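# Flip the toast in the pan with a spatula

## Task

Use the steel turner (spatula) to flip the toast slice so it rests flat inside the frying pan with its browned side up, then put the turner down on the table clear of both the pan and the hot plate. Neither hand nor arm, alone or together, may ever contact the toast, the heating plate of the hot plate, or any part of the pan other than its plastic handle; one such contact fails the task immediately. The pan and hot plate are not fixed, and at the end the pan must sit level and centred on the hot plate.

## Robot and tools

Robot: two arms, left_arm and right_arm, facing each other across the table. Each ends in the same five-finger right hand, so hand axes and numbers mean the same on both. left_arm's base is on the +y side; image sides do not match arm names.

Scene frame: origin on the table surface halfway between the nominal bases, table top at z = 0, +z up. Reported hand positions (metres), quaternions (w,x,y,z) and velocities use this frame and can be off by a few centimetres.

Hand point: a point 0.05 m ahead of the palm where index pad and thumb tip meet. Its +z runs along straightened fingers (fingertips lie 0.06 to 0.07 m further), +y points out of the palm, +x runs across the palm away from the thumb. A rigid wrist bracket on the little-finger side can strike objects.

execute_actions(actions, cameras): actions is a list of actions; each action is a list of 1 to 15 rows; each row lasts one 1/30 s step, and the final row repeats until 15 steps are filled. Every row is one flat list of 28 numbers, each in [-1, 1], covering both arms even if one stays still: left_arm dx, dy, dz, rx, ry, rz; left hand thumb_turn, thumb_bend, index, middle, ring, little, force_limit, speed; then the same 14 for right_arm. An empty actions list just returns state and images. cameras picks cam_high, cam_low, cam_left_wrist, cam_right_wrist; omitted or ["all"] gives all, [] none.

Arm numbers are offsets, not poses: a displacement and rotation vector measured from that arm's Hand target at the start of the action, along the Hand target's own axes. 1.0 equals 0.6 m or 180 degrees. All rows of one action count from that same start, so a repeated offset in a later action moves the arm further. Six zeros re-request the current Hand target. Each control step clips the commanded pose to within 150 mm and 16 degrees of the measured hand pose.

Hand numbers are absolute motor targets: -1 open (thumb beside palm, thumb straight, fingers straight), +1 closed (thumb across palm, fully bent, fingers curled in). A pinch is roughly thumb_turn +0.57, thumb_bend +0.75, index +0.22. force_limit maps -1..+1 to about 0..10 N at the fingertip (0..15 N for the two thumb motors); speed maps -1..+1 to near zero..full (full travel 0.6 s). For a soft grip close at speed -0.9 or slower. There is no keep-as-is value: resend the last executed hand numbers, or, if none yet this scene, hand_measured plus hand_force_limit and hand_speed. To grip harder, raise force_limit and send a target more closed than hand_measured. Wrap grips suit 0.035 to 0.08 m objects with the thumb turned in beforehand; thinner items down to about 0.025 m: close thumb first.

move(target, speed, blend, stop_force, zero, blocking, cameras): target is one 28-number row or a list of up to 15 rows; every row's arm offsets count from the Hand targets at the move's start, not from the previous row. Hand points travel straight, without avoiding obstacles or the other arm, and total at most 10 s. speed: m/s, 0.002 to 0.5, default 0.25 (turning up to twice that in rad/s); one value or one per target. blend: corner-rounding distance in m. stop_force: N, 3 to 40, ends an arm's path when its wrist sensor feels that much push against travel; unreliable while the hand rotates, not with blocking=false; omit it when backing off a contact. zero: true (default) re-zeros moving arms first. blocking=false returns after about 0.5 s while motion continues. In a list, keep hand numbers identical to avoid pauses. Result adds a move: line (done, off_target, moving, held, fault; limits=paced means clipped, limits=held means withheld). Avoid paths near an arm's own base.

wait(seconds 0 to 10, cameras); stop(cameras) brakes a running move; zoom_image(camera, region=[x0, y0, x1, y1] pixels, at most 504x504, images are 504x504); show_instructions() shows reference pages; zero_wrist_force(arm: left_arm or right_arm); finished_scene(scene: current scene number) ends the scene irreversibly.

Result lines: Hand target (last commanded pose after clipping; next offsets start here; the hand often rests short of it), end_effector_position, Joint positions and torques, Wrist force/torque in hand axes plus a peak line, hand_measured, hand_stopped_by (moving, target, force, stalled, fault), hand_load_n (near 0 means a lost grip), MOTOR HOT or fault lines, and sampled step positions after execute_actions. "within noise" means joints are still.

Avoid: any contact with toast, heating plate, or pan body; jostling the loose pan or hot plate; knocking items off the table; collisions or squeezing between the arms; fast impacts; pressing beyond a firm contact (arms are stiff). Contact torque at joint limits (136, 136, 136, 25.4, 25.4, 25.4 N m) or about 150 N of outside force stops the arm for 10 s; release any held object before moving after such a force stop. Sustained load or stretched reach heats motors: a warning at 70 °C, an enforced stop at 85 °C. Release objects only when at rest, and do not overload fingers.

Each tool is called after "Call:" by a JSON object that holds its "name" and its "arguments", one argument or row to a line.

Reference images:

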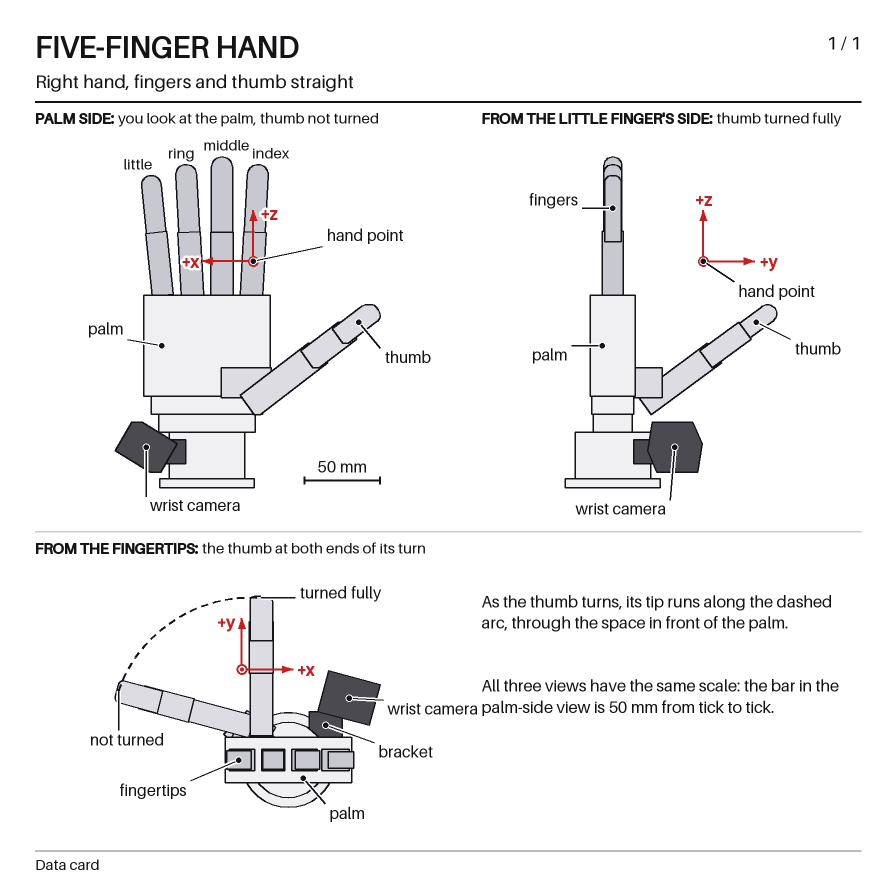

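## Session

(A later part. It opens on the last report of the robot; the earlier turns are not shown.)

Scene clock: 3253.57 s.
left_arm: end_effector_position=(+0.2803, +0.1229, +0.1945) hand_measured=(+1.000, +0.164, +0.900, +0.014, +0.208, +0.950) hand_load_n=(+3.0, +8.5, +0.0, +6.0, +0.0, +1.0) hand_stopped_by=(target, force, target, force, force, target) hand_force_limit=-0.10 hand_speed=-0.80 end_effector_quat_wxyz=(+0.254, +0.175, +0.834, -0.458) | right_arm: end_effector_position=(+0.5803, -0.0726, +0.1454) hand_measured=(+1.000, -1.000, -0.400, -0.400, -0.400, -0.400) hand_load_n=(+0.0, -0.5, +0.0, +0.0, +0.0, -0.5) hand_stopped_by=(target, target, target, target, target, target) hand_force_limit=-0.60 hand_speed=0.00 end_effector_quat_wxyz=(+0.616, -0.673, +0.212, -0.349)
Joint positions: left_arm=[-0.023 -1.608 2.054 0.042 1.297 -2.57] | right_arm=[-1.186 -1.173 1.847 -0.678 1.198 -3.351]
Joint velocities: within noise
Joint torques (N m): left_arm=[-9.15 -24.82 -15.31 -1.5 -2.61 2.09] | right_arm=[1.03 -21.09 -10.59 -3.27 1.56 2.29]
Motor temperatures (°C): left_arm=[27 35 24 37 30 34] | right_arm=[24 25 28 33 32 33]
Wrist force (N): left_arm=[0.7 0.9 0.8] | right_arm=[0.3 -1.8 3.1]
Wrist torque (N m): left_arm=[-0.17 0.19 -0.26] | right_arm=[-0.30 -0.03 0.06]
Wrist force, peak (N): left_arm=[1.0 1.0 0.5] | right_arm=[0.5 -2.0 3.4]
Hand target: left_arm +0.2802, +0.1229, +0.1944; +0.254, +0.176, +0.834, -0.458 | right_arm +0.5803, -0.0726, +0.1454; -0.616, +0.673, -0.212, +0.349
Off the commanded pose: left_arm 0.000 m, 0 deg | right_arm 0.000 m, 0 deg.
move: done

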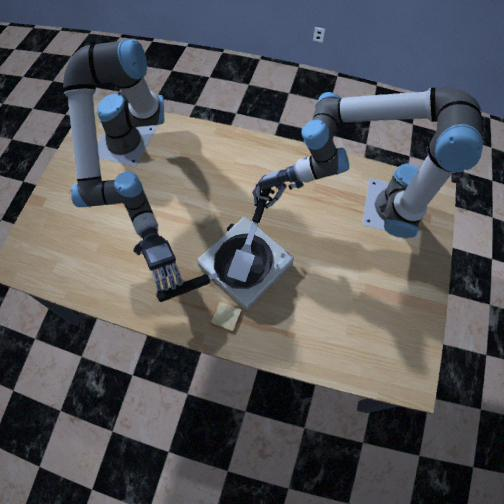

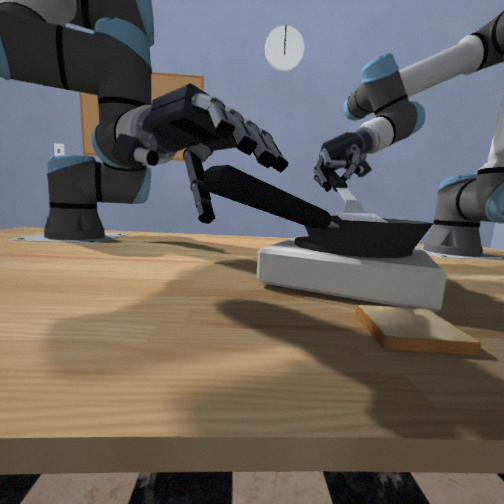

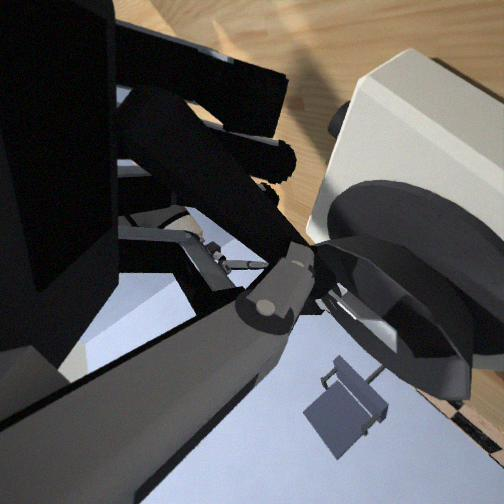

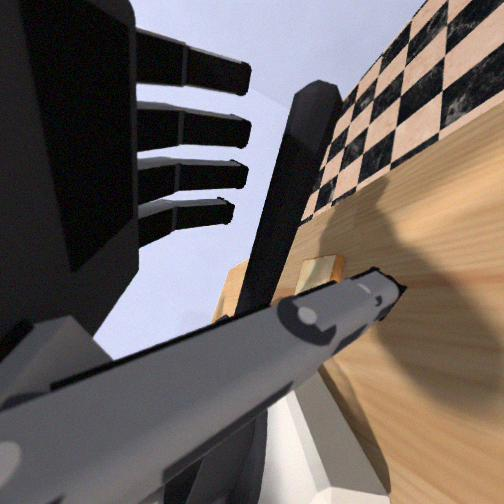

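Call:
{"name": "move", "arguments": {
  "target": [0,0,0,0,0,0,1,0.97,0.9,0.6,0.95,0.95,-0.1,-0.8,0.052,-0.2438,-0.4,0,0,0,1,-1,-0.4,-0.4,-0.4,-0.4,-0.6,0],
  "speed": 0.15
}}

Call:
{"name": "zoom_image", "arguments": {
  "camera": "cam_high",
  "region": [180, 200, 340, 360]
}}

Call:
{"name": "zoom_image", "arguments": {
  "camera": "cam_low",
  "region": [240, 160, 500, 420]
}}

Scene clock: 3387.60 s.
left_arm: end_effector_position=(+0.2802, +0.1229, +0.1944) hand_measured=(+1.000, +0.164, +0.900, +0.014, +0.208, +0.950) hand_load_n=(+3.0, +8.5, +0.0, +6.0, +0.0, +1.0) hand_stopped_by=(target, force, target, force, force, target) hand_force_limit=-0.10 hand_speed=-0.80 end_effector_quat_wxyz=(+0.254, +0.176, +0.834, -0.458) | right_arm: end_effector_position=(+0.4043, -0.2365, +0.2940) hand_measured=(+1.000, -1.000, -0.400, -0.400, -0.400, -0.400) hand_load_n=(+0.0, +0.0, +0.0, +0.0, +0.0, +0.0) hand_stopped_by=(target, target, target, target, target, target) hand_force_limit=-0.60 hand_speed=0.00 end_effector_quat_wxyz=(+0.616, -0.673, +0.212, -0.349)
Joint positions: left_arm=[-0.023 -1.608 2.054 0.042 1.297 -2.57] | right_arm=[-1.561 -1.976 2.221 -0.25 0.823 -3.349]
Joint velocities: within noise
Joint torques (N m): left_arm=[-13.86 -11.73 -16.64 -1.22 -2.49 1.67] | right_arm=[-6.37 -18.14 -31.32 0.49 -0.58 -1.72]
Motor temperatures (°C): left_arm=[27 35 24 37 30 34] | right_arm=[24 25 28 33 32 33]
Wrist force (N): left_arm=[0.5 0.9 0.7] | right_arm=[0.7 -1.5 3.5]
Wrist torque (N m): left_arm=[-0.15 0.23 -0.28] | right_arm=[-0.30 -0.09 0.12]
Wrist force, peak (N): left_arm=[1.2 1.3 0.6] | right_arm=[0.6 -1.0 4.4]
Hand target: left_arm +0.2802, +0.1229, +0.1944; +0.254, +0.176, +0.834, -0.458 | right_arm +0.4043, -0.2365, +0.2941; -0.616, +0.673, -0.212, +0.349
Off the commanded pose: left_arm 0.000 m, 0 deg | right_arm 0.000 m, 0 deg.
move: done

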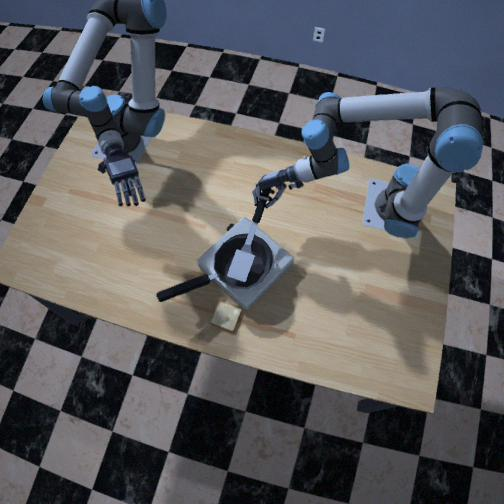

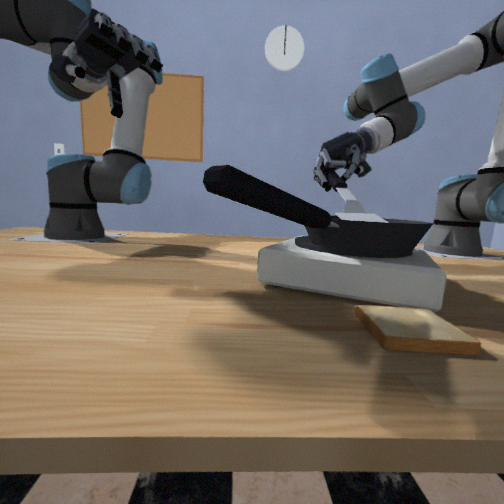

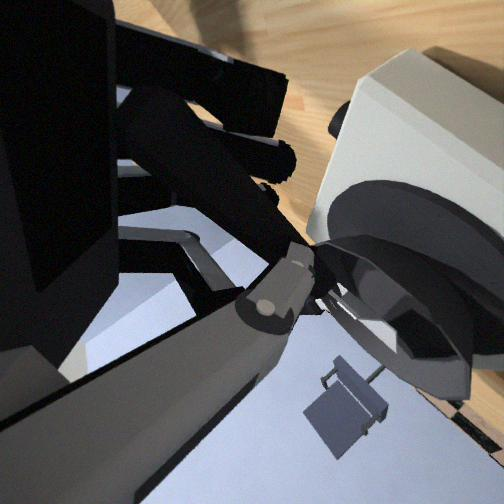

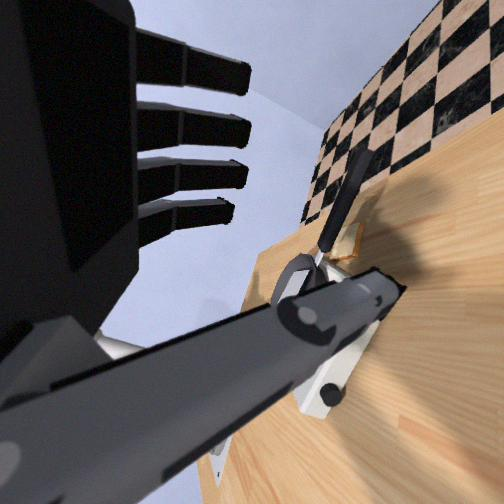

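Scaled by 3.150.

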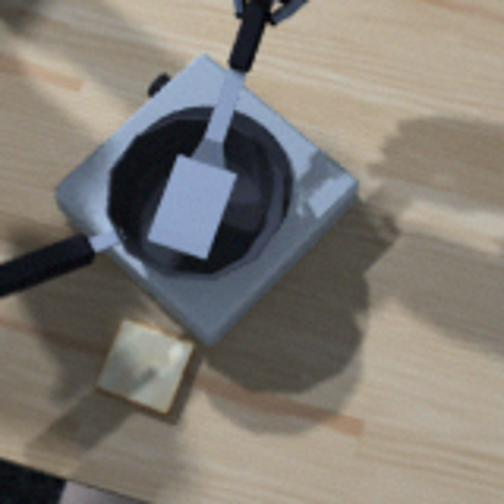

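Scaled by 1.938.

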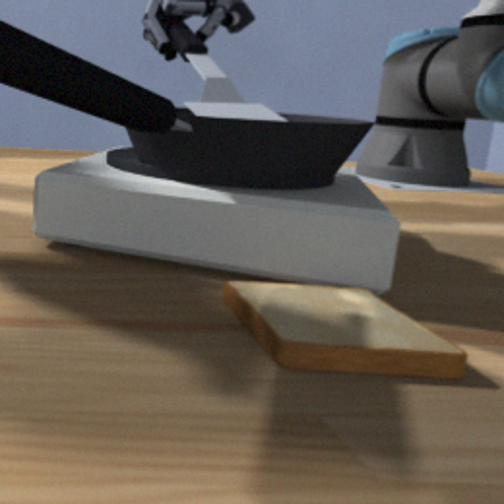

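Call:
{"name": "move", "arguments": {
  "target": [-0.2043,-0.161,-0.3083,0,0,0,1,0.97,0.9,0.6,0.95,0.95,-0.1,-0.8,0,0,0,0,0,0,1,-1,-0.4,-0.4,-0.4,-0.4,-0.6,0],
  "speed": 0.15
}}

Scene clock: 3452.93 s.
left_arm: end_effector_position=(+0.2799, +0.2231, +0.4147) hand_measured=(+1.000, +0.164, +0.900, +0.014, +0.208, +0.950) hand_load_n=(+3.0, +8.5, +0.0, +6.0, +0.0, +0.5) hand_stopped_by=(target, force, target, force, force, target) hand_force_limit=-0.10 hand_speed=-0.80 end_effector_quat_wxyz=(+0.254, +0.176, +0.834, -0.458) | right_arm: end_effector_position=(+0.4043, -0.2365, +0.2941) hand_measured=(+1.000, -1.000, -0.400, -0.400, -0.400, -0.400) hand_load_n=(+0.0, +0.0, +0.0, +0.0, +0.0, +0.0) hand_stopped_by=(target, target, target, target, target, target) hand_force_limit=-0.60 hand_speed=0.00 end_effector_quat_wxyz=(+0.616, -0.673, +0.212, -0.349)
Joint positions: left_arm=[-0.029 -1.925 1.727 0.687 1.292 -2.572] | right_arm=[-1.561 -1.976 2.221 -0.249 0.823 -3.349]
Joint velocities: within noise
Joint torques (N m): left_arm=[-6.49 0.94 -29.35 1.43 -0.99 0.1] | right_arm=[-4.78 -16.78 -26.26 -0.35 -0.85 -2.28]
Motor temperatures (°C): left_arm=[27 35 24 37 30 34] | right_arm=[24 25 28 33 32 33]
Wrist force (N): left_arm=[0.7 1.0 0.8] | right_arm=[0.4 -1.7 3.3]
Wrist torque (N m): left_arm=[-0.14 0.20 -0.24] | right_arm=[-0.30 -0.03 0.10]
Wrist force, peak (N): left_arm=[1.5 1.7 2.4] | right_arm=[0.6 -1.6 3.6]
Hand target: left_arm +0.2799, +0.2231, +0.4147; +0.254, +0.176, +0.834, -0.458 | right_arm +0.4043, -0.2365, +0.2941; -0.616, +0.673, -0.212, +0.349
Off the commanded pose: left_arm 0.000 m, 0 deg | right_arm 0.000 m, 0 deg.
move: done

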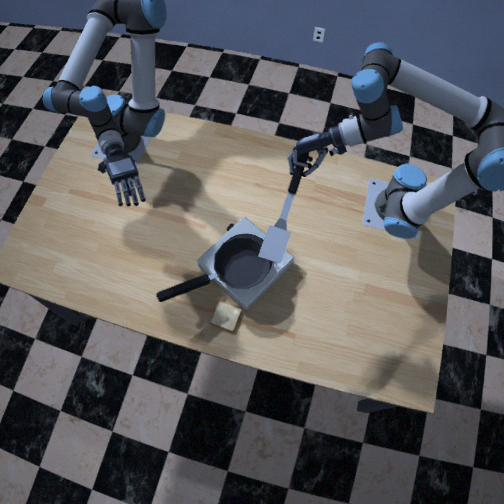

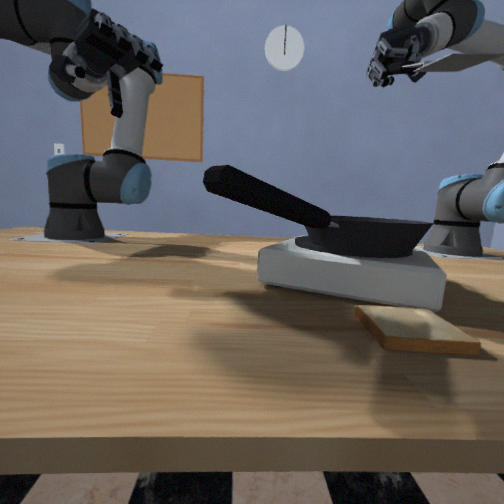

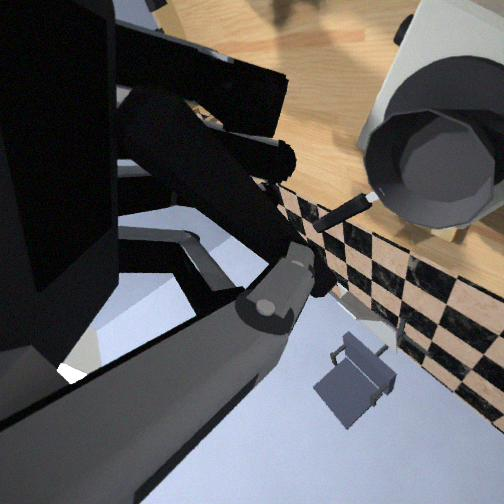

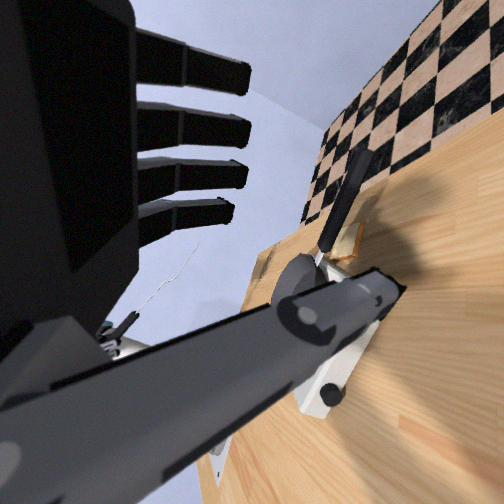

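Call:
{"name": "move", "arguments": {
  "target": [-0.1993,0.2828,-0.1647,0.1852,0.2136,0.1435,1,0.97,0.9,0.6,0.95,0.95,-0.1,-0.8,0,0,0,0,0,0,1,-1,-0.4,-0.4,-0.4,-0.4,-0.6,0],
  "speed": 0.15
}}

Scene clock: 3465.27 s.
left_arm: end_effector_position=(+0.3879, +0.3341, +0.4154) hand_measured=(+1.000, +0.164, +0.900, +0.014, +0.208, +0.950) hand_load_n=(+2.0, +8.5, +0.5, +7.5, +0.0, +0.5) hand_stopped_by=(target, force, target, force, force, target) hand_force_limit=-0.10 hand_speed=-0.80 end_effector_quat_wxyz=(+0.093, +0.437, +0.731, -0.516) | right_arm: end_effector_position=(+0.4043, -0.2365, +0.2941) hand_measured=(+1.000, -1.000, -0.400, -0.400, -0.400, -0.400) hand_load_n=(+0.5, +0.0, +0.0, +0.0, +0.0, +0.0) hand_stopped_by=(target, target, target, target, target, target) hand_force_limit=-0.60 hand_speed=0.00 end_effector_quat_wxyz=(+0.616, -0.673, +0.212, -0.349)
Joint positions: left_arm=[1.08 -1.427 1.455 1.32 2.663 -1.104] | right_arm=[-1.561 -1.976 2.221 -0.249 0.823 -3.349]
Joint velocities: within noise
Joint torques (N m): left_arm=[-13.14 -34.24 -13.39 1.24 -0.13 2.15] | right_arm=[4.93 -14.09 -21.9 -2.24 1.53 -2.21]
Motor temperatures (°C): left_arm=[27 35 24 37 30 34] | right_arm=[24 25 28 33 32 33]
Wrist force (N): left_arm=[0.3 0.5 0.7] | right_arm=[0.7 -1.6 3.1]
Wrist torque (N m): left_arm=[-0.18 0.32 -0.29] | right_arm=[-0.29 -0.08 0.12]
Wrist force, peak (N): left_arm=[-0.9 3.7 -0.7] | right_arm=[0.3 -1.8 3.6]
Hand target: left_arm +0.3878, +0.3340, +0.4153; +0.093, +0.437, +0.730, -0.516 (not the last commanded pose) | right_arm +0.4043, -0.2365, +0.2941; -0.616, +0.673, -0.212, +0.349
Off the commanded pose: left_arm 0.075 m, 19 deg | right_arm 0.000 m, 0 deg.
move: held (left_arm; a check stopped the path); limits=held
pose unreachable (left arm): on one or more control steps of this call, first in action 0 (counted from 0), this arm could not follow its commanded pose, so it was not sent that pose on those steps. It may still have moved: this result reports where it is.
cause: moving toward the commanded pose would bring two parts of the arm too close to each other (joints 4 (wrist 1) to 6 (wrist 3) lie between them).

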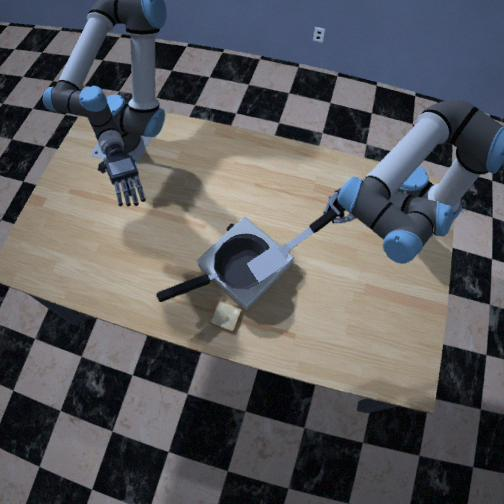

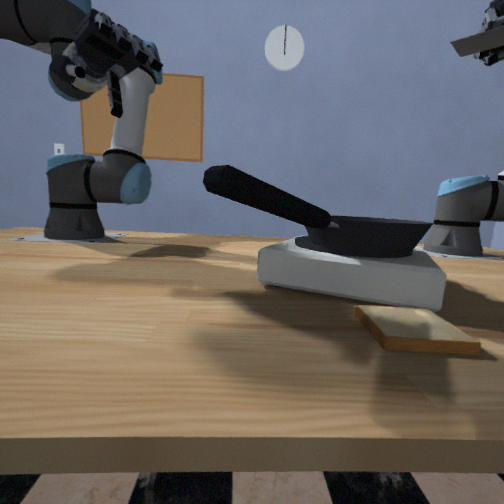

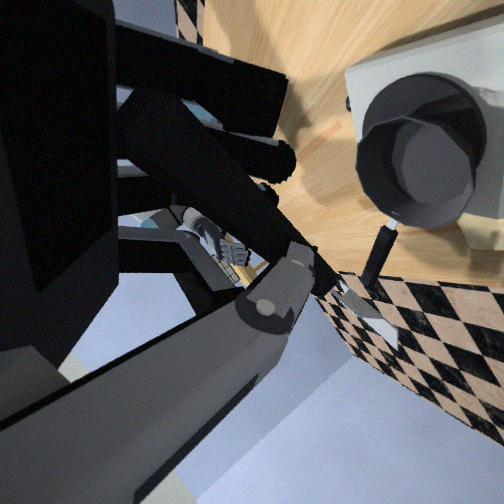

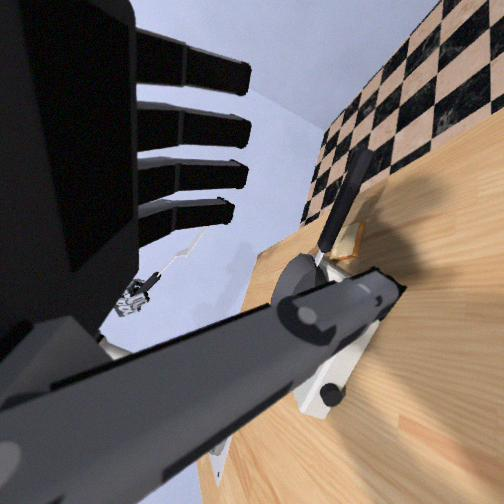

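Call:
{"name": "move", "arguments": {
  "target": [-0.0393,-0.0214,-0.0277,-0.2646,0.2312,0,1,0.97,0.9,0.6,0.95,0.95,-0.1,-0.8,0,0,0,0,0,0,1,-1,-0.4,-0.4,-0.4,-0.4,-0.6,0],
  "speed": 0.2
}}

Scene clock: 3518.67 s.
left_arm: end_effector_position=(+0.3978, +0.3339, +0.4453) hand_measured=(+1.000, +0.164, +0.900, +0.014, +0.208, +0.950) hand_load_n=(+3.5, +7.0, +0.0, +8.5, +0.0, +0.0) hand_stopped_by=(target, force, target, force, force, target) hand_force_limit=-0.10 hand_speed=-0.80 end_effector_quat_wxyz=(+0.000, +0.514, +0.858, -0.001) | right_arm: end_effector_position=(+0.4043, -0.2365, +0.2941) hand_measured=(+1.000, -1.000, -0.400, -0.400, -0.400, -0.400) hand_load_n=(+0.0, +0.0, +0.0, +0.0, +0.0, +0.0) hand_stopped_by=(target, target, target, target, target, target) hand_force_limit=-0.60 hand_speed=0.00 end_effector_quat_wxyz=(+0.616, -0.673, +0.212, -0.349)
Joint positions: left_arm=[0.499 -1.314 0.997 1.887 1.572 -1.548] | right_arm=[-1.561 -1.976 2.221 -0.249 0.823 -3.349]
Joint velocities: within noise
Joint torques (N m): left_arm=[4.24 -36.84 -12.46 2.61 -1.72 0.11] | right_arm=[5.86 -10.61 -17.92 -3.15 1.51 -2.23]
Motor temperatures (°C): left_arm=[27 35 24 37 30 34] | right_arm=[24 25 28 33 32 33]
Wrist force (N): left_arm=[0.2 -0.1 1.9] | right_arm=[0.5 -1.5 3.3]
Wrist torque (N m): left_arm=[0.12 0.02 0.00] | right_arm=[-0.27 -0.05 0.11]
Wrist force, peak (N): left_arm=[0.0 0.1 2.2] | right_arm=[0.4 -1.5 3.7]
Hand target: left_arm +0.3978, +0.3340, +0.4453; +0.000, +0.514, +0.858, -0.001 | right_arm +0.4043, -0.2365, +0.2941; -0.616, +0.673, -0.212, +0.349
Off the commanded pose: left_arm 0.000 m, 0 deg | right_arm 0.000 m, 0 deg.
move: done

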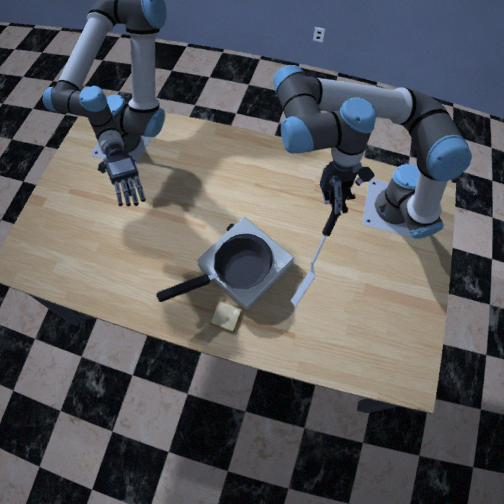

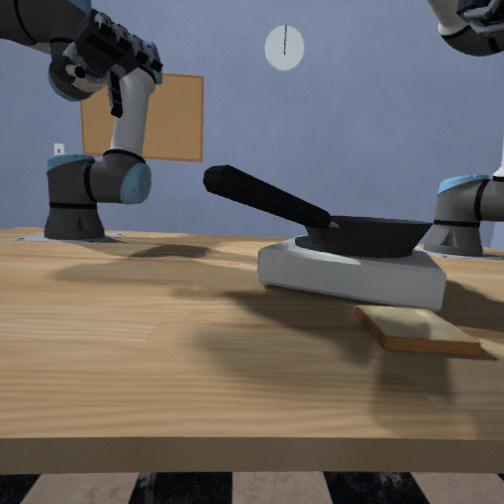

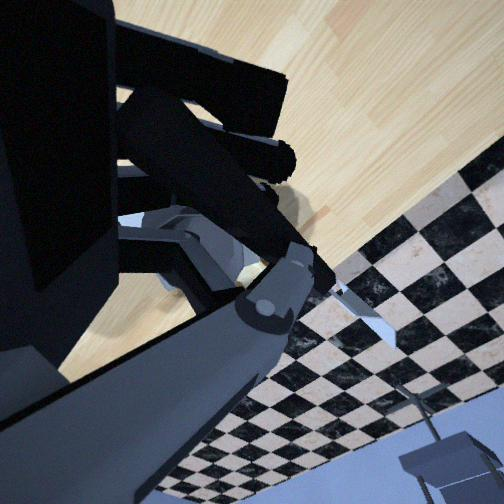

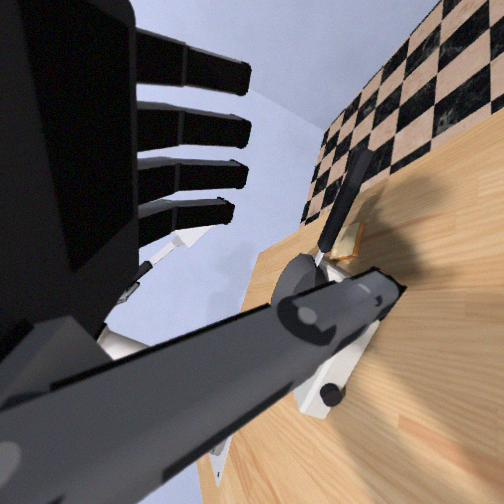

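Call:
{"name": "move", "arguments": {
  "target": [-0.0052,0.1863,-0.0333,0,0,0.411,1,0.97,0.9,0.6,0.95,0.95,-0.1,-0.8,0,0,0,0,0,0,1,-1,-0.4,-0.4,-0.4,-0.4,-0.6,0],
  "speed": 0.3
}}

Scene clock: 3530.47 s.
left_arm: end_effector_position=(+0.4978, +0.3841, +0.4651) hand_measured=(+1.000, +0.164, +0.900, +0.014, +0.208, +0.950) hand_load_n=(+4.0, +7.0, +0.0, +8.5, +0.0, +0.0) hand_stopped_by=(target, force, target, force, force, target) hand_force_limit=-0.10 hand_speed=-0.80 end_effector_quat_wxyz=(+0.000, +0.926, +0.376, -0.001) | right_arm: end_effector_position=(+0.4043, -0.2365, +0.2941) hand_measured=(+1.000, -1.000, -0.400, -0.400, -0.400, -0.400) hand_load_n=(+0.0, +0.0, +0.0, +0.0, +0.0, +0.0) hand_stopped_by=(target, target, target, target, target, target) hand_force_limit=-0.60 hand_speed=0.00 end_effector_quat_wxyz=(+0.616, -0.673, +0.212, -0.349)
Joint positions: left_arm=[0.95 -1.056 0.57 2.057 1.572 0.194] | right_arm=[-1.561 -1.976 2.221 -0.249 0.823 -3.349]
Joint velocities: within noise
Joint torques (N m): left_arm=[-13.08 -36.12 -23.06 1.23 -0.47 1.81] | right_arm=[5.2 -8.42 -13.53 -3.09 1.53 -2.27]
Motor temperatures (°C): left_arm=[27 35 24 37 30 34] | right_arm=[24 25 28 33 32 33]
Wrist force (N): left_arm=[0.2 -0.1 2.0] | right_arm=[0.4 -1.5 3.4]
Wrist torque (N m): left_arm=[0.12 0.05 -0.02] | right_arm=[-0.29 -0.04 0.10]
Wrist force, peak (N): left_arm=[0.0 0.0 2.2] | right_arm=[0.6 -1.7 3.4]
Hand target: left_arm +0.4978, +0.3841, +0.4651; +0.000, +0.927, +0.376, -0.001 | right_arm +0.4043, -0.2365, +0.2941; -0.616, +0.673, -0.212, +0.349
Off the commanded pose: left_arm 0.000 m, 0 deg | right_arm 0.000 m, 0 deg.
move: done

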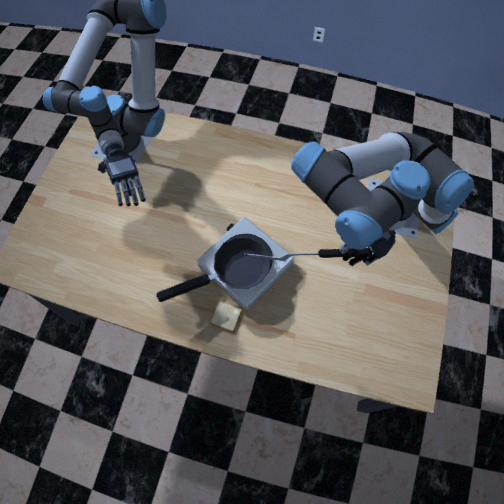

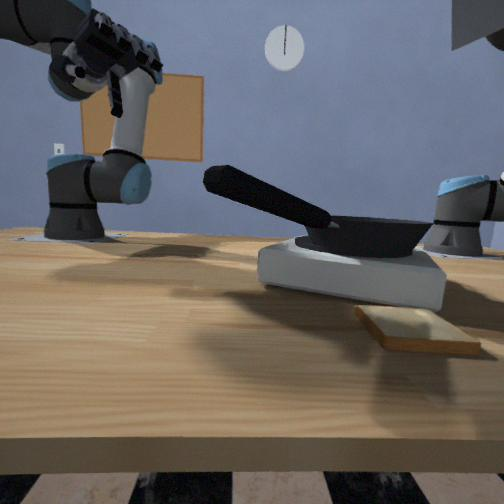

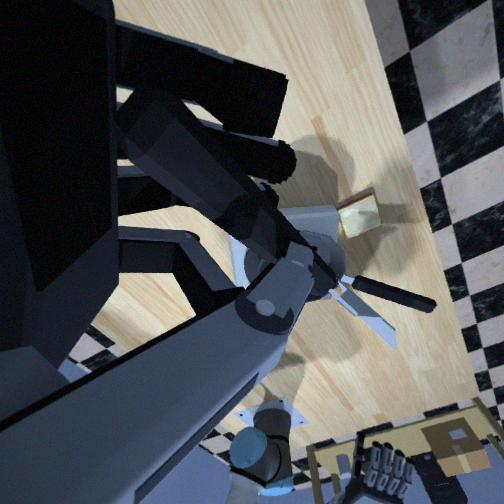

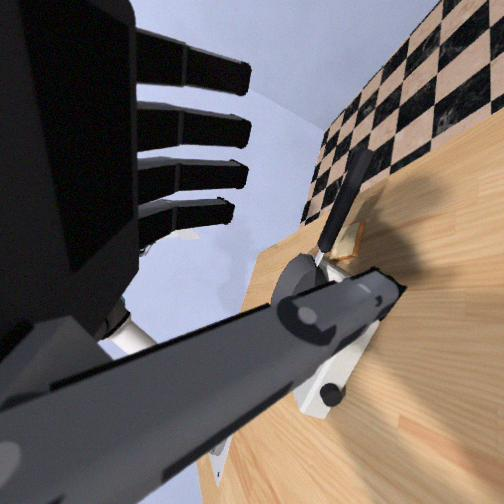

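Call:
{"name": "move", "arguments": {
  "target": [0.1742,-0.0308,0.0417,0.139,-0.1032,0,1,0.97,0.9,0.6,0.95,0.95,-0.1,-0.8,0,0,0,0,0,0,1,-1,-0.4,-0.4,-0.4,-0.4,-0.6,0],
  "speed": 0.2,
  "cameras": ["cam_high","cam_left_wrist"]
}}

Scene clock: 3541.73 s.
left_arm: end_effector_position=(+0.5574, +0.4704, +0.4382) hand_measured=(+1.000, +0.164, +0.900, +0.014, +0.208, +0.950) hand_load_n=(+3.5, +7.5, +0.0, +8.5, +0.0, +0.0) hand_stopped_by=(target, force, target, force, force, target) hand_force_limit=-0.10 hand_speed=-0.80 end_effector_quat_wxyz=(-0.006, +0.889, +0.433, -0.147) | right_arm: end_effector_position=(+0.4043, -0.2365, +0.2941) hand_measured=(+1.000, -1.000, -0.400, -0.400, -0.400, -0.400) hand_load_n=(+0.0, +0.0, +0.0, +0.0, +0.0, +0.0) hand_stopped_by=(target, target, target, target, target, target) hand_force_limit=-0.60 hand_speed=0.00 end_effector_quat_wxyz=(+0.616, -0.673, +0.212, -0.349)
Joint positions: left_arm=[1.253 -0.665 0.035 2.426 1.764 0.384] | right_arm=[-1.561 -1.976 2.221 -0.249 0.823 -3.349]
Joint velocities: within noise
Joint torques (N m): left_arm=[5.71 -43.11 -8.3 4.22 0.98 1.05] | right_arm=[5.32 -5.71 -13.7 -3.16 1.45 -2.18]
Motor temperatures (°C): left_arm=[27 35 24 37 30 34] | right_arm=[24 25 28 33 32 33]
Wrist force (N): left_arm=[0.4 0.3 1.7] | right_arm=[0.5 -1.4 3.3]
Wrist torque (N m): left_arm=[0.11 0.13 -0.11] | right_arm=[-0.26 -0.05 0.12]
Wrist force, peak (N): left_arm=[-0.2 0.0 2.3] | right_arm=[0.7 -1.8 3.5]
Hand target: left_arm +0.5599, +0.4702, +0.4400; -0.114, +0.894, +0.377, -0.214 | right_arm +0.4043, -0.2365, +0.2941; -0.616, +0.673, -0.212, +0.349
Off the commanded pose: left_arm 0.003 m, 20 deg; orientation clipped | right_arm 0.000 m, 0 deg.
elbow stopped short (left arm): the move would have taken joint 3 (elbow) straighter than the controller allows.
move: off_target (left_arm); limits=paced
Images, in order (width x height): cam_high 504x504, cam_left_wrist 504x504.

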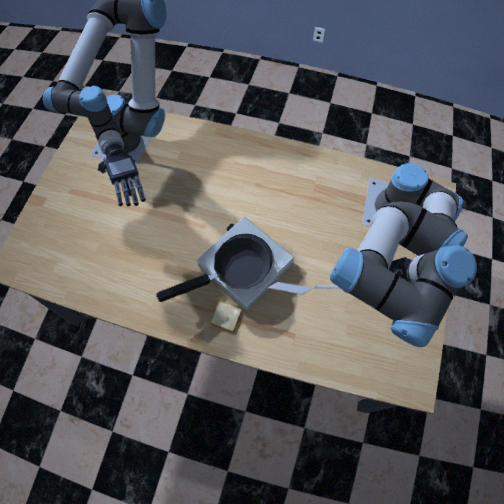

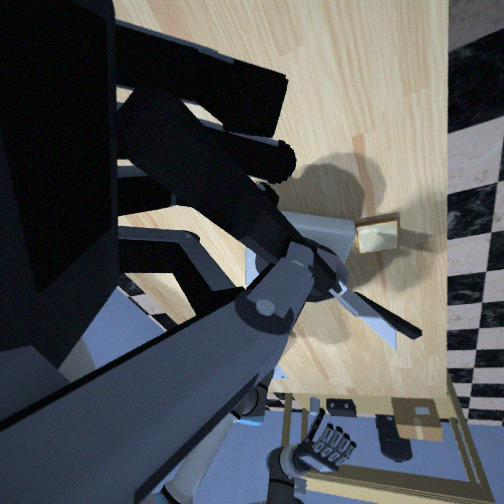

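Call:
{"name": "zoom_image", "arguments": {
  "camera": "cam_high",
  "region": [130, 90, 330, 290]
}}

Call:
{"name": "zoom_image", "arguments": {
  "camera": "cam_left_wrist",
  "region": [220, 180, 480, 440]
}}

Scaled by 2.520.

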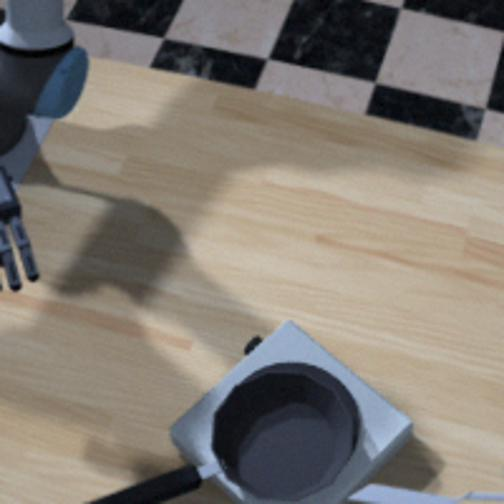

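Scaled by 1.938.

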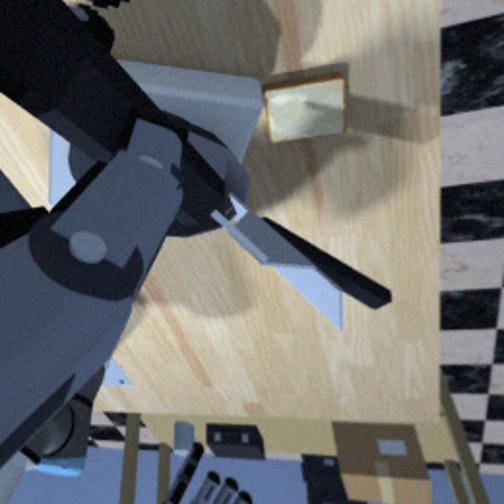

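Call:
{"name": "move", "arguments": {
  "target": [-0.212,0.0693,0.0237,-0.1208,0.0982,0,1,0.97,0.9,0.6,0.95,0.95,-0.1,-0.8,0,0,0,0,0,0,1,-1,-0.4,-0.4,-0.4,-0.4,-0.6,0],
  "speed": 0.2,
  "cameras": ["cam_high"]
}}

Scene clock: 3906.10 s.
left_arm: end_effector_position=(+0.4998, +0.3502, +0.4501) hand_measured=(+1.000, +0.164, +0.900, +0.014, +0.208, +0.950) hand_load_n=(+4.0, +7.0, +0.0, +8.5, +0.0, +0.5) hand_stopped_by=(target, force, target, force, force, target) hand_force_limit=-0.10 hand_speed=-0.80 end_effector_quat_wxyz=(+0.000, +0.921, +0.388, -0.001) | right_arm: end_effector_position=(+0.4043, -0.2365, +0.2941) hand_measured=(+1.000, -1.000, -0.400, -0.400, -0.400, -0.400) hand_load_n=(+0.0, +0.0, +0.0, +0.0, +0.0, +0.0) hand_stopped_by=(target, target, target, target, target, target) hand_force_limit=-0.60 hand_speed=0.00 end_effector_quat_wxyz=(+0.616, -0.673, +0.212, -0.349)
Joint positions: left_arm=[0.891 -1.036 0.581 2.026 1.572 0.108] | right_arm=[-1.561 -1.976 2.221 -0.249 0.823 -3.349]
Joint velocities: within noise
Joint torques (N m): left_arm=[-13.39 -39.7 -13.58 1.48 -1.26 -1.77] | right_arm=[5.17 -3.89 -13.27 -3.19 1.54 -2.18]
Motor temperatures (°C): left_arm=[26 35 24 36 30 34] | right_arm=[23 24 27 33 31 32]
Wrist force (N): left_arm=[-0.1 0.0 1.6] | right_arm=[0.6 -1.7 3.1]
Wrist torque (N m): left_arm=[0.15 0.11 -0.03] | right_arm=[-0.28 -0.07 0.12]
Wrist force, peak (N): left_arm=[2.3 -0.8 1.9] | right_arm=[0.4 -1.7 3.5]
Hand target: left_arm +0.4998, +0.3502, +0.4501; +0.000, +0.921, +0.388, -0.001 | right_arm +0.4043, -0.2365, +0.2941; -0.616, +0.673, -0.212, +0.349
Off the commanded pose: left_arm 0.000 m, 0 deg | right_arm 0.000 m, 0 deg.
move: done
Images, in order (width x height): cam_high 504x504.

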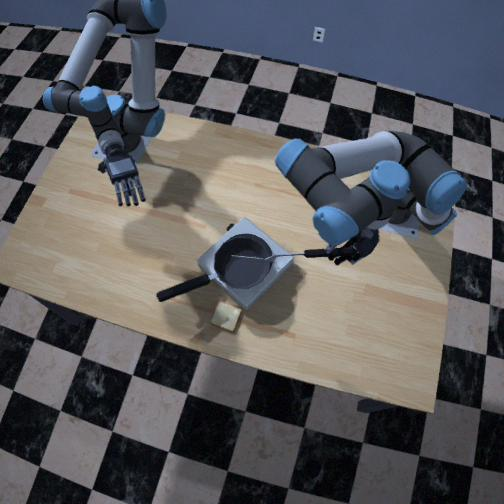

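Call:
{"name": "move", "arguments": {
  "target": [-0.0388,0.3178,0.0333,0,0,0.706,1,0.97,0.9,0.6,0.95,0.95,-0.1,-0.8,0,0,0,0,0,0,1,-1,-0.4,-0.4,-0.4,-0.4,-0.6,0],
  "speed": 0.35,
  "cameras": ["cam_high"]
}}

Scene clock: 3921.20 s.
left_arm: end_effector_position=(+0.6191, +0.2010, +0.4290) hand_measured=(+1.000, +0.164, +0.900, +0.014, +0.208, +0.950) hand_load_n=(+2.0, +7.5, +0.0, +8.5, +0.0, +0.0) hand_stopped_by=(target, force, target, force, force, target) hand_force_limit=-0.10 hand_speed=-0.80 end_effector_quat_wxyz=(-0.028, +0.707, -0.558, +0.433) | right_arm: end_effector_position=(+0.4043, -0.2365, +0.2941) hand_measured=(+1.000, -1.000, -0.400, -0.400, -0.400, -0.400) hand_load_n=(+0.5, +0.0, +0.0, +0.0, +0.0, +0.0) hand_stopped_by=(target, target, target, target, target, target) hand_force_limit=-0.60 hand_speed=0.00 end_effector_quat_wxyz=(+0.616, -0.673, +0.212, -0.349)
Joint positions: left_arm=[0.769 -0.754 0.035 1.4 1.428 2.189] | right_arm=[-1.561 -1.976 2.221 -0.249 0.823 -3.349]
Joint velocities: within noise
Joint torques (N m): left_arm=[-5.25 -56.42 -15.1 1.45 0.51 -1.17] | right_arm=[5.34 0.3 -13.42 -3.15 1.33 -2.22]
Motor temperatures (°C): left_arm=[26 35 24 36 30 34] | right_arm=[23 24 27 33 31 32]
Wrist force (N): left_arm=[-1.1 0.7 1.0] | right_arm=[0.4 -1.6 3.2]
Wrist torque (N m): left_arm=[-0.05 -0.07 0.01] | right_arm=[-0.30 -0.04 0.10]
Wrist force, peak (N): left_arm=[-0.9 -1.2 2.2] | right_arm=[0.4 -1.8 3.7]
Hand target: left_arm +0.6200, +0.2004, +0.4300; -0.019, +0.740, -0.600, +0.304 | right_arm +0.4043, -0.2365, +0.2941; -0.616, +0.673, -0.212, +0.349
Off the commanded pose: left_arm 0.001 m, 52 deg; orientation clipped | right_arm 0.000 m, 0 deg.
elbow stopped short (left arm): the move would have taken joint 3 (elbow) straighter than the controller allows.
move: off_target (left_arm); limits=paced
Images, in order (width x height): cam_high 504x504.

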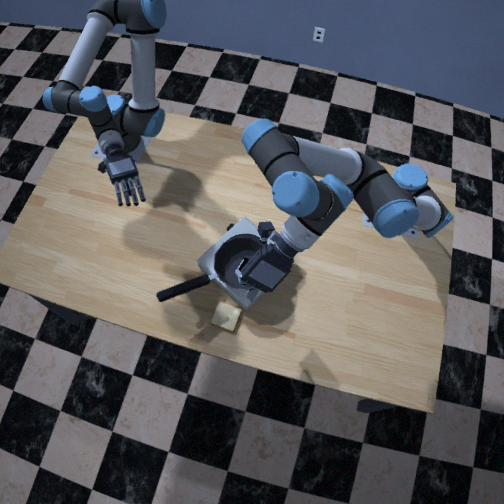

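Call:
{"name": "move", "arguments": {
  "target": [0.078,0.1287,0.0813,0.1663,0.0949,0.0341,1,0.97,0.9,0.6,0.95,0.95,-0.1,-0.8,0,0,0,0,0,0,1,-1,-0.4,-0.4,-0.4,-0.4,-0.6,0],
  "speed": 0.35,
  "cameras": ["cam_high","cam_low"]
}}

Scene clock: 3935.53 s.
left_arm: end_effector_position=(+0.5799, +0.1203, +0.3799) hand_measured=(+1.000, +0.164, +0.900, +0.014, +0.208, +0.950) hand_load_n=(+0.0, +6.5, +0.0, +9.0, +0.0, +0.0) hand_stopped_by=(target, force, target, force, force, target) hand_force_limit=-0.10 hand_speed=-0.80 end_effector_quat_wxyz=(-0.136, +0.624, -0.536, +0.552) end_effector_velocity=(+0.001, +0.000, +0.000) end_effector_angular_velocity=(+0.000, -0.004, +0.000) | right_arm: end_effector_position=(+0.4043, -0.2365, +0.2941) hand_measured=(+1.000, -1.000, -0.400, -0.400, -0.400, -0.400) hand_load_n=(+0.0, +0.0, +0.0, +0.0, +0.0, +0.0) hand_stopped_by=(target, target, target, target, target, target) hand_force_limit=-0.60 hand_speed=0.00 end_effector_quat_wxyz=(+0.616, -0.673, +0.212, -0.349)
Joint positions: left_arm=[0.507 -1.174 1.002 0.597 1.031 2.293] | right_arm=[-1.561 -1.976 2.221 -0.249 0.823 -3.349]
Joint velocities: left_arm=[-0.001 -0.001 0.002 -0.006 -0.002 0.003] | right_arm=[within noise]
Joint torques (N m): left_arm=[-12.83 -43.58 -16.71 -2.78 -2.35 1.54] | right_arm=[5.52 1.67 -13.51 -3.14 1.37 -2.18]
Motor temperatures (°C): left_arm=[26 35 24 36 30 34] | right_arm=[23 24 27 33 31 32]
Wrist force (N): left_arm=[-1.1 1.3 1.0] | right_arm=[0.7 -1.6 3.2]
Wrist torque (N m): left_arm=[-0.13 -0.08 -0.01] | right_arm=[-0.29 -0.07 0.11]
Wrist force, peak (N): left_arm=[-0.3 3.4 0.7] | right_arm=[0.4 -1.8 3.6]
Hand target: left_arm +0.5798, +0.1203, +0.3800; -0.136, +0.624, -0.536, +0.552 | right_arm +0.4043, -0.2365, +0.2941; -0.616, +0.673, -0.212, +0.349
Off the commanded pose: left_arm 0.000 m, 0 deg | right_arm 0.000 m, 0 deg.
move: done
Images, in order (width x height): cam_high 504x504, cam_low 504x504.

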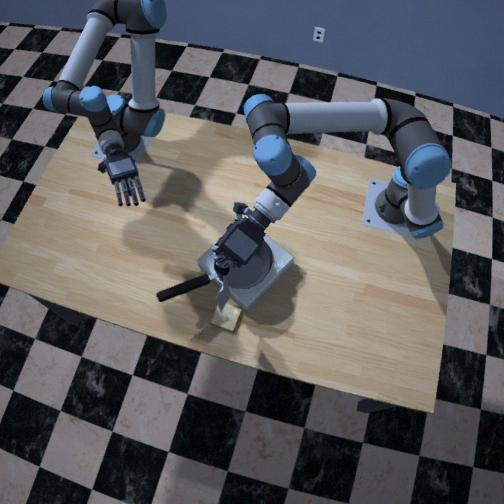

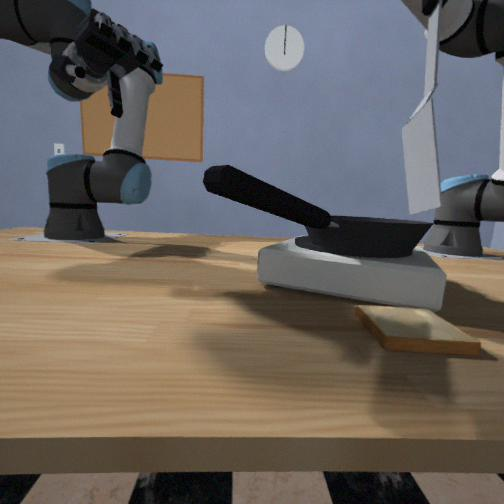

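Call:
{"name": "move", "arguments": {
  "target": [-0.0315,0.0558,0.1787,0,0,0,1,0.97,0.9,0.6,0.95,0.95,-0.1,-0.8,0,0,0,0,0,0,1,-1,-0.4,-0.4,-0.4,-0.4,-0.6,0],
  "speed": 0.15
}}

Call:
{"name": "zoom_image", "arguments": {
  "camera": "cam_high",
  "region": [160, 230, 300, 370]
}}

Call:
{"name": "zoom_image", "arguments": {
  "camera": "cam_low",
  "region": [240, 160, 500, 420]
}}

Scene clock: 3965.47 s.
left_arm: end_effector_position=(+0.6555, +0.0777, +0.3064) hand_measured=(+1.000, +0.166, +0.900, +0.014, +0.208, +0.950) hand_load_n=(+0.0, +6.5, +0.5, +9.0, +0.0, +0.0) hand_stopped_by=(target, force, target, force, force, target) hand_force_limit=-0.10 hand_speed=-0.80 end_effector_quat_wxyz=(-0.136, +0.624, -0.536, +0.552) | right_arm: end_effector_position=(+0.4043, -0.2365, +0.2941) hand_measured=(+1.000, -1.000, -0.400, -0.400, -0.400, -0.400) hand_load_n=(+0.0, +0.0, +0.0, +0.0, +0.0, +0.0) hand_stopped_by=(target, target, target, target, target, target) hand_force_limit=-0.60 hand_speed=0.00 end_effector_quat_wxyz=(+0.616, -0.673, +0.212, -0.349)
Joint positions: left_arm=[0.582 -0.956 0.856 0.508 1.1 2.328] | right_arm=[-1.561 -1.976 2.221 -0.249 0.823 -3.349]
Joint velocities: within noise
Joint torques (N m): left_arm=[-13.08 -37.14 -24.47 -1.47 -2.15 -1.96] | right_arm=[5.17 4.66 -13.73 -3.18 1.45 -2.19]
Motor temperatures (°C): left_arm=[26 35 24 36 30 34] | right_arm=[23 24 27 33 31 32]
Wrist force (N): left_arm=[-0.8 0.8 1.3] | right_arm=[0.4 -1.6 3.1]
Wrist torque (N m): left_arm=[-0.21 -0.14 0.00] | right_arm=[-0.28 -0.03 0.10]
Wrist force, peak (N): left_arm=[-1.6 1.8 2.7] | right_arm=[0.6 -1.8 3.5]
Hand target: left_arm +0.6555, +0.0775, +0.3063; -0.136, +0.624, -0.536, +0.552 | right_arm +0.4043, -0.2365, +0.2941; -0.616, +0.673, -0.212, +0.349
Off the commanded pose: left_arm 0.000 m, 0 deg | right_arm 0.000 m, 0 deg.
move: done

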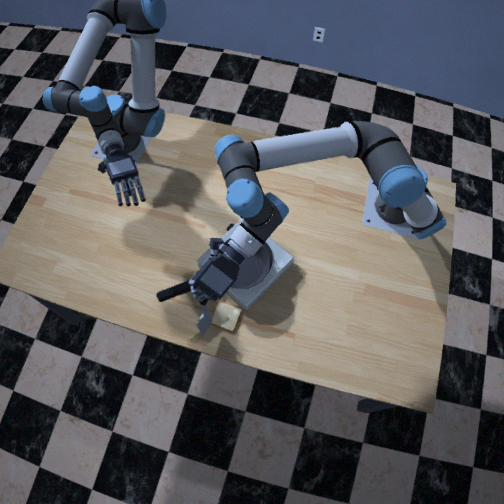

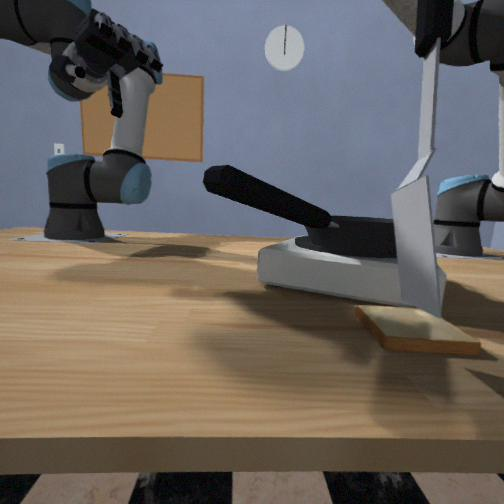

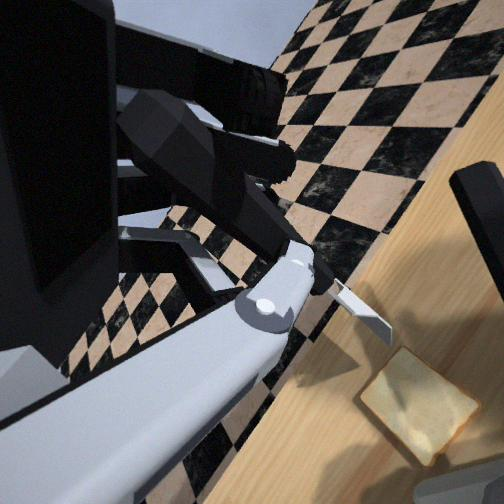

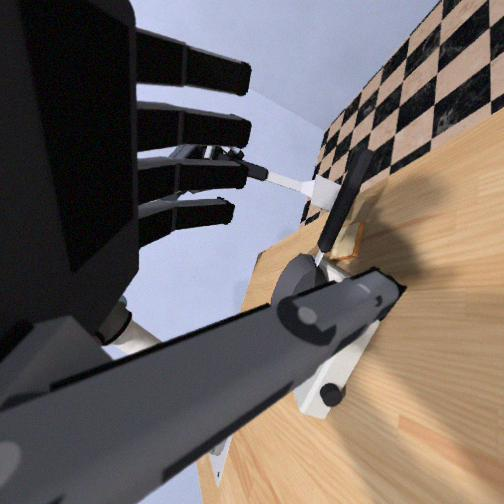

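Scaled by 3.600.

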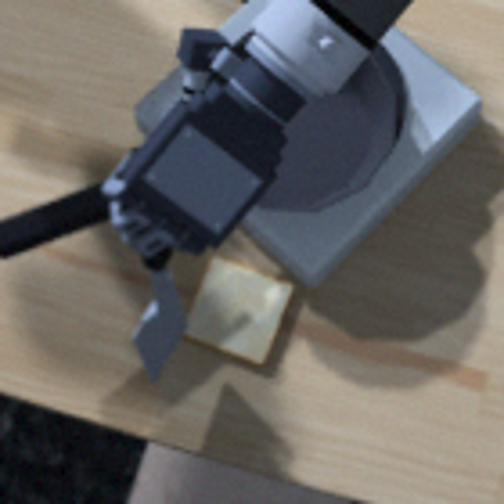

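Scaled by 1.938.

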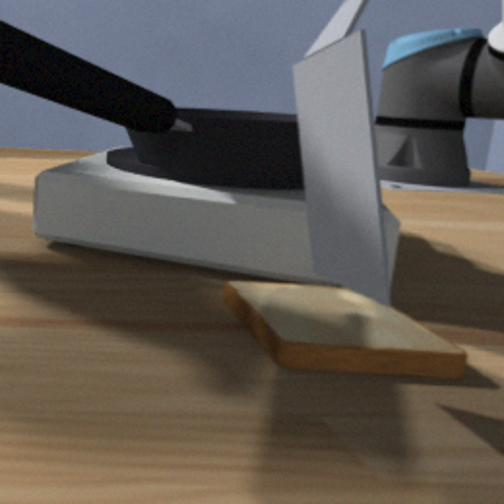

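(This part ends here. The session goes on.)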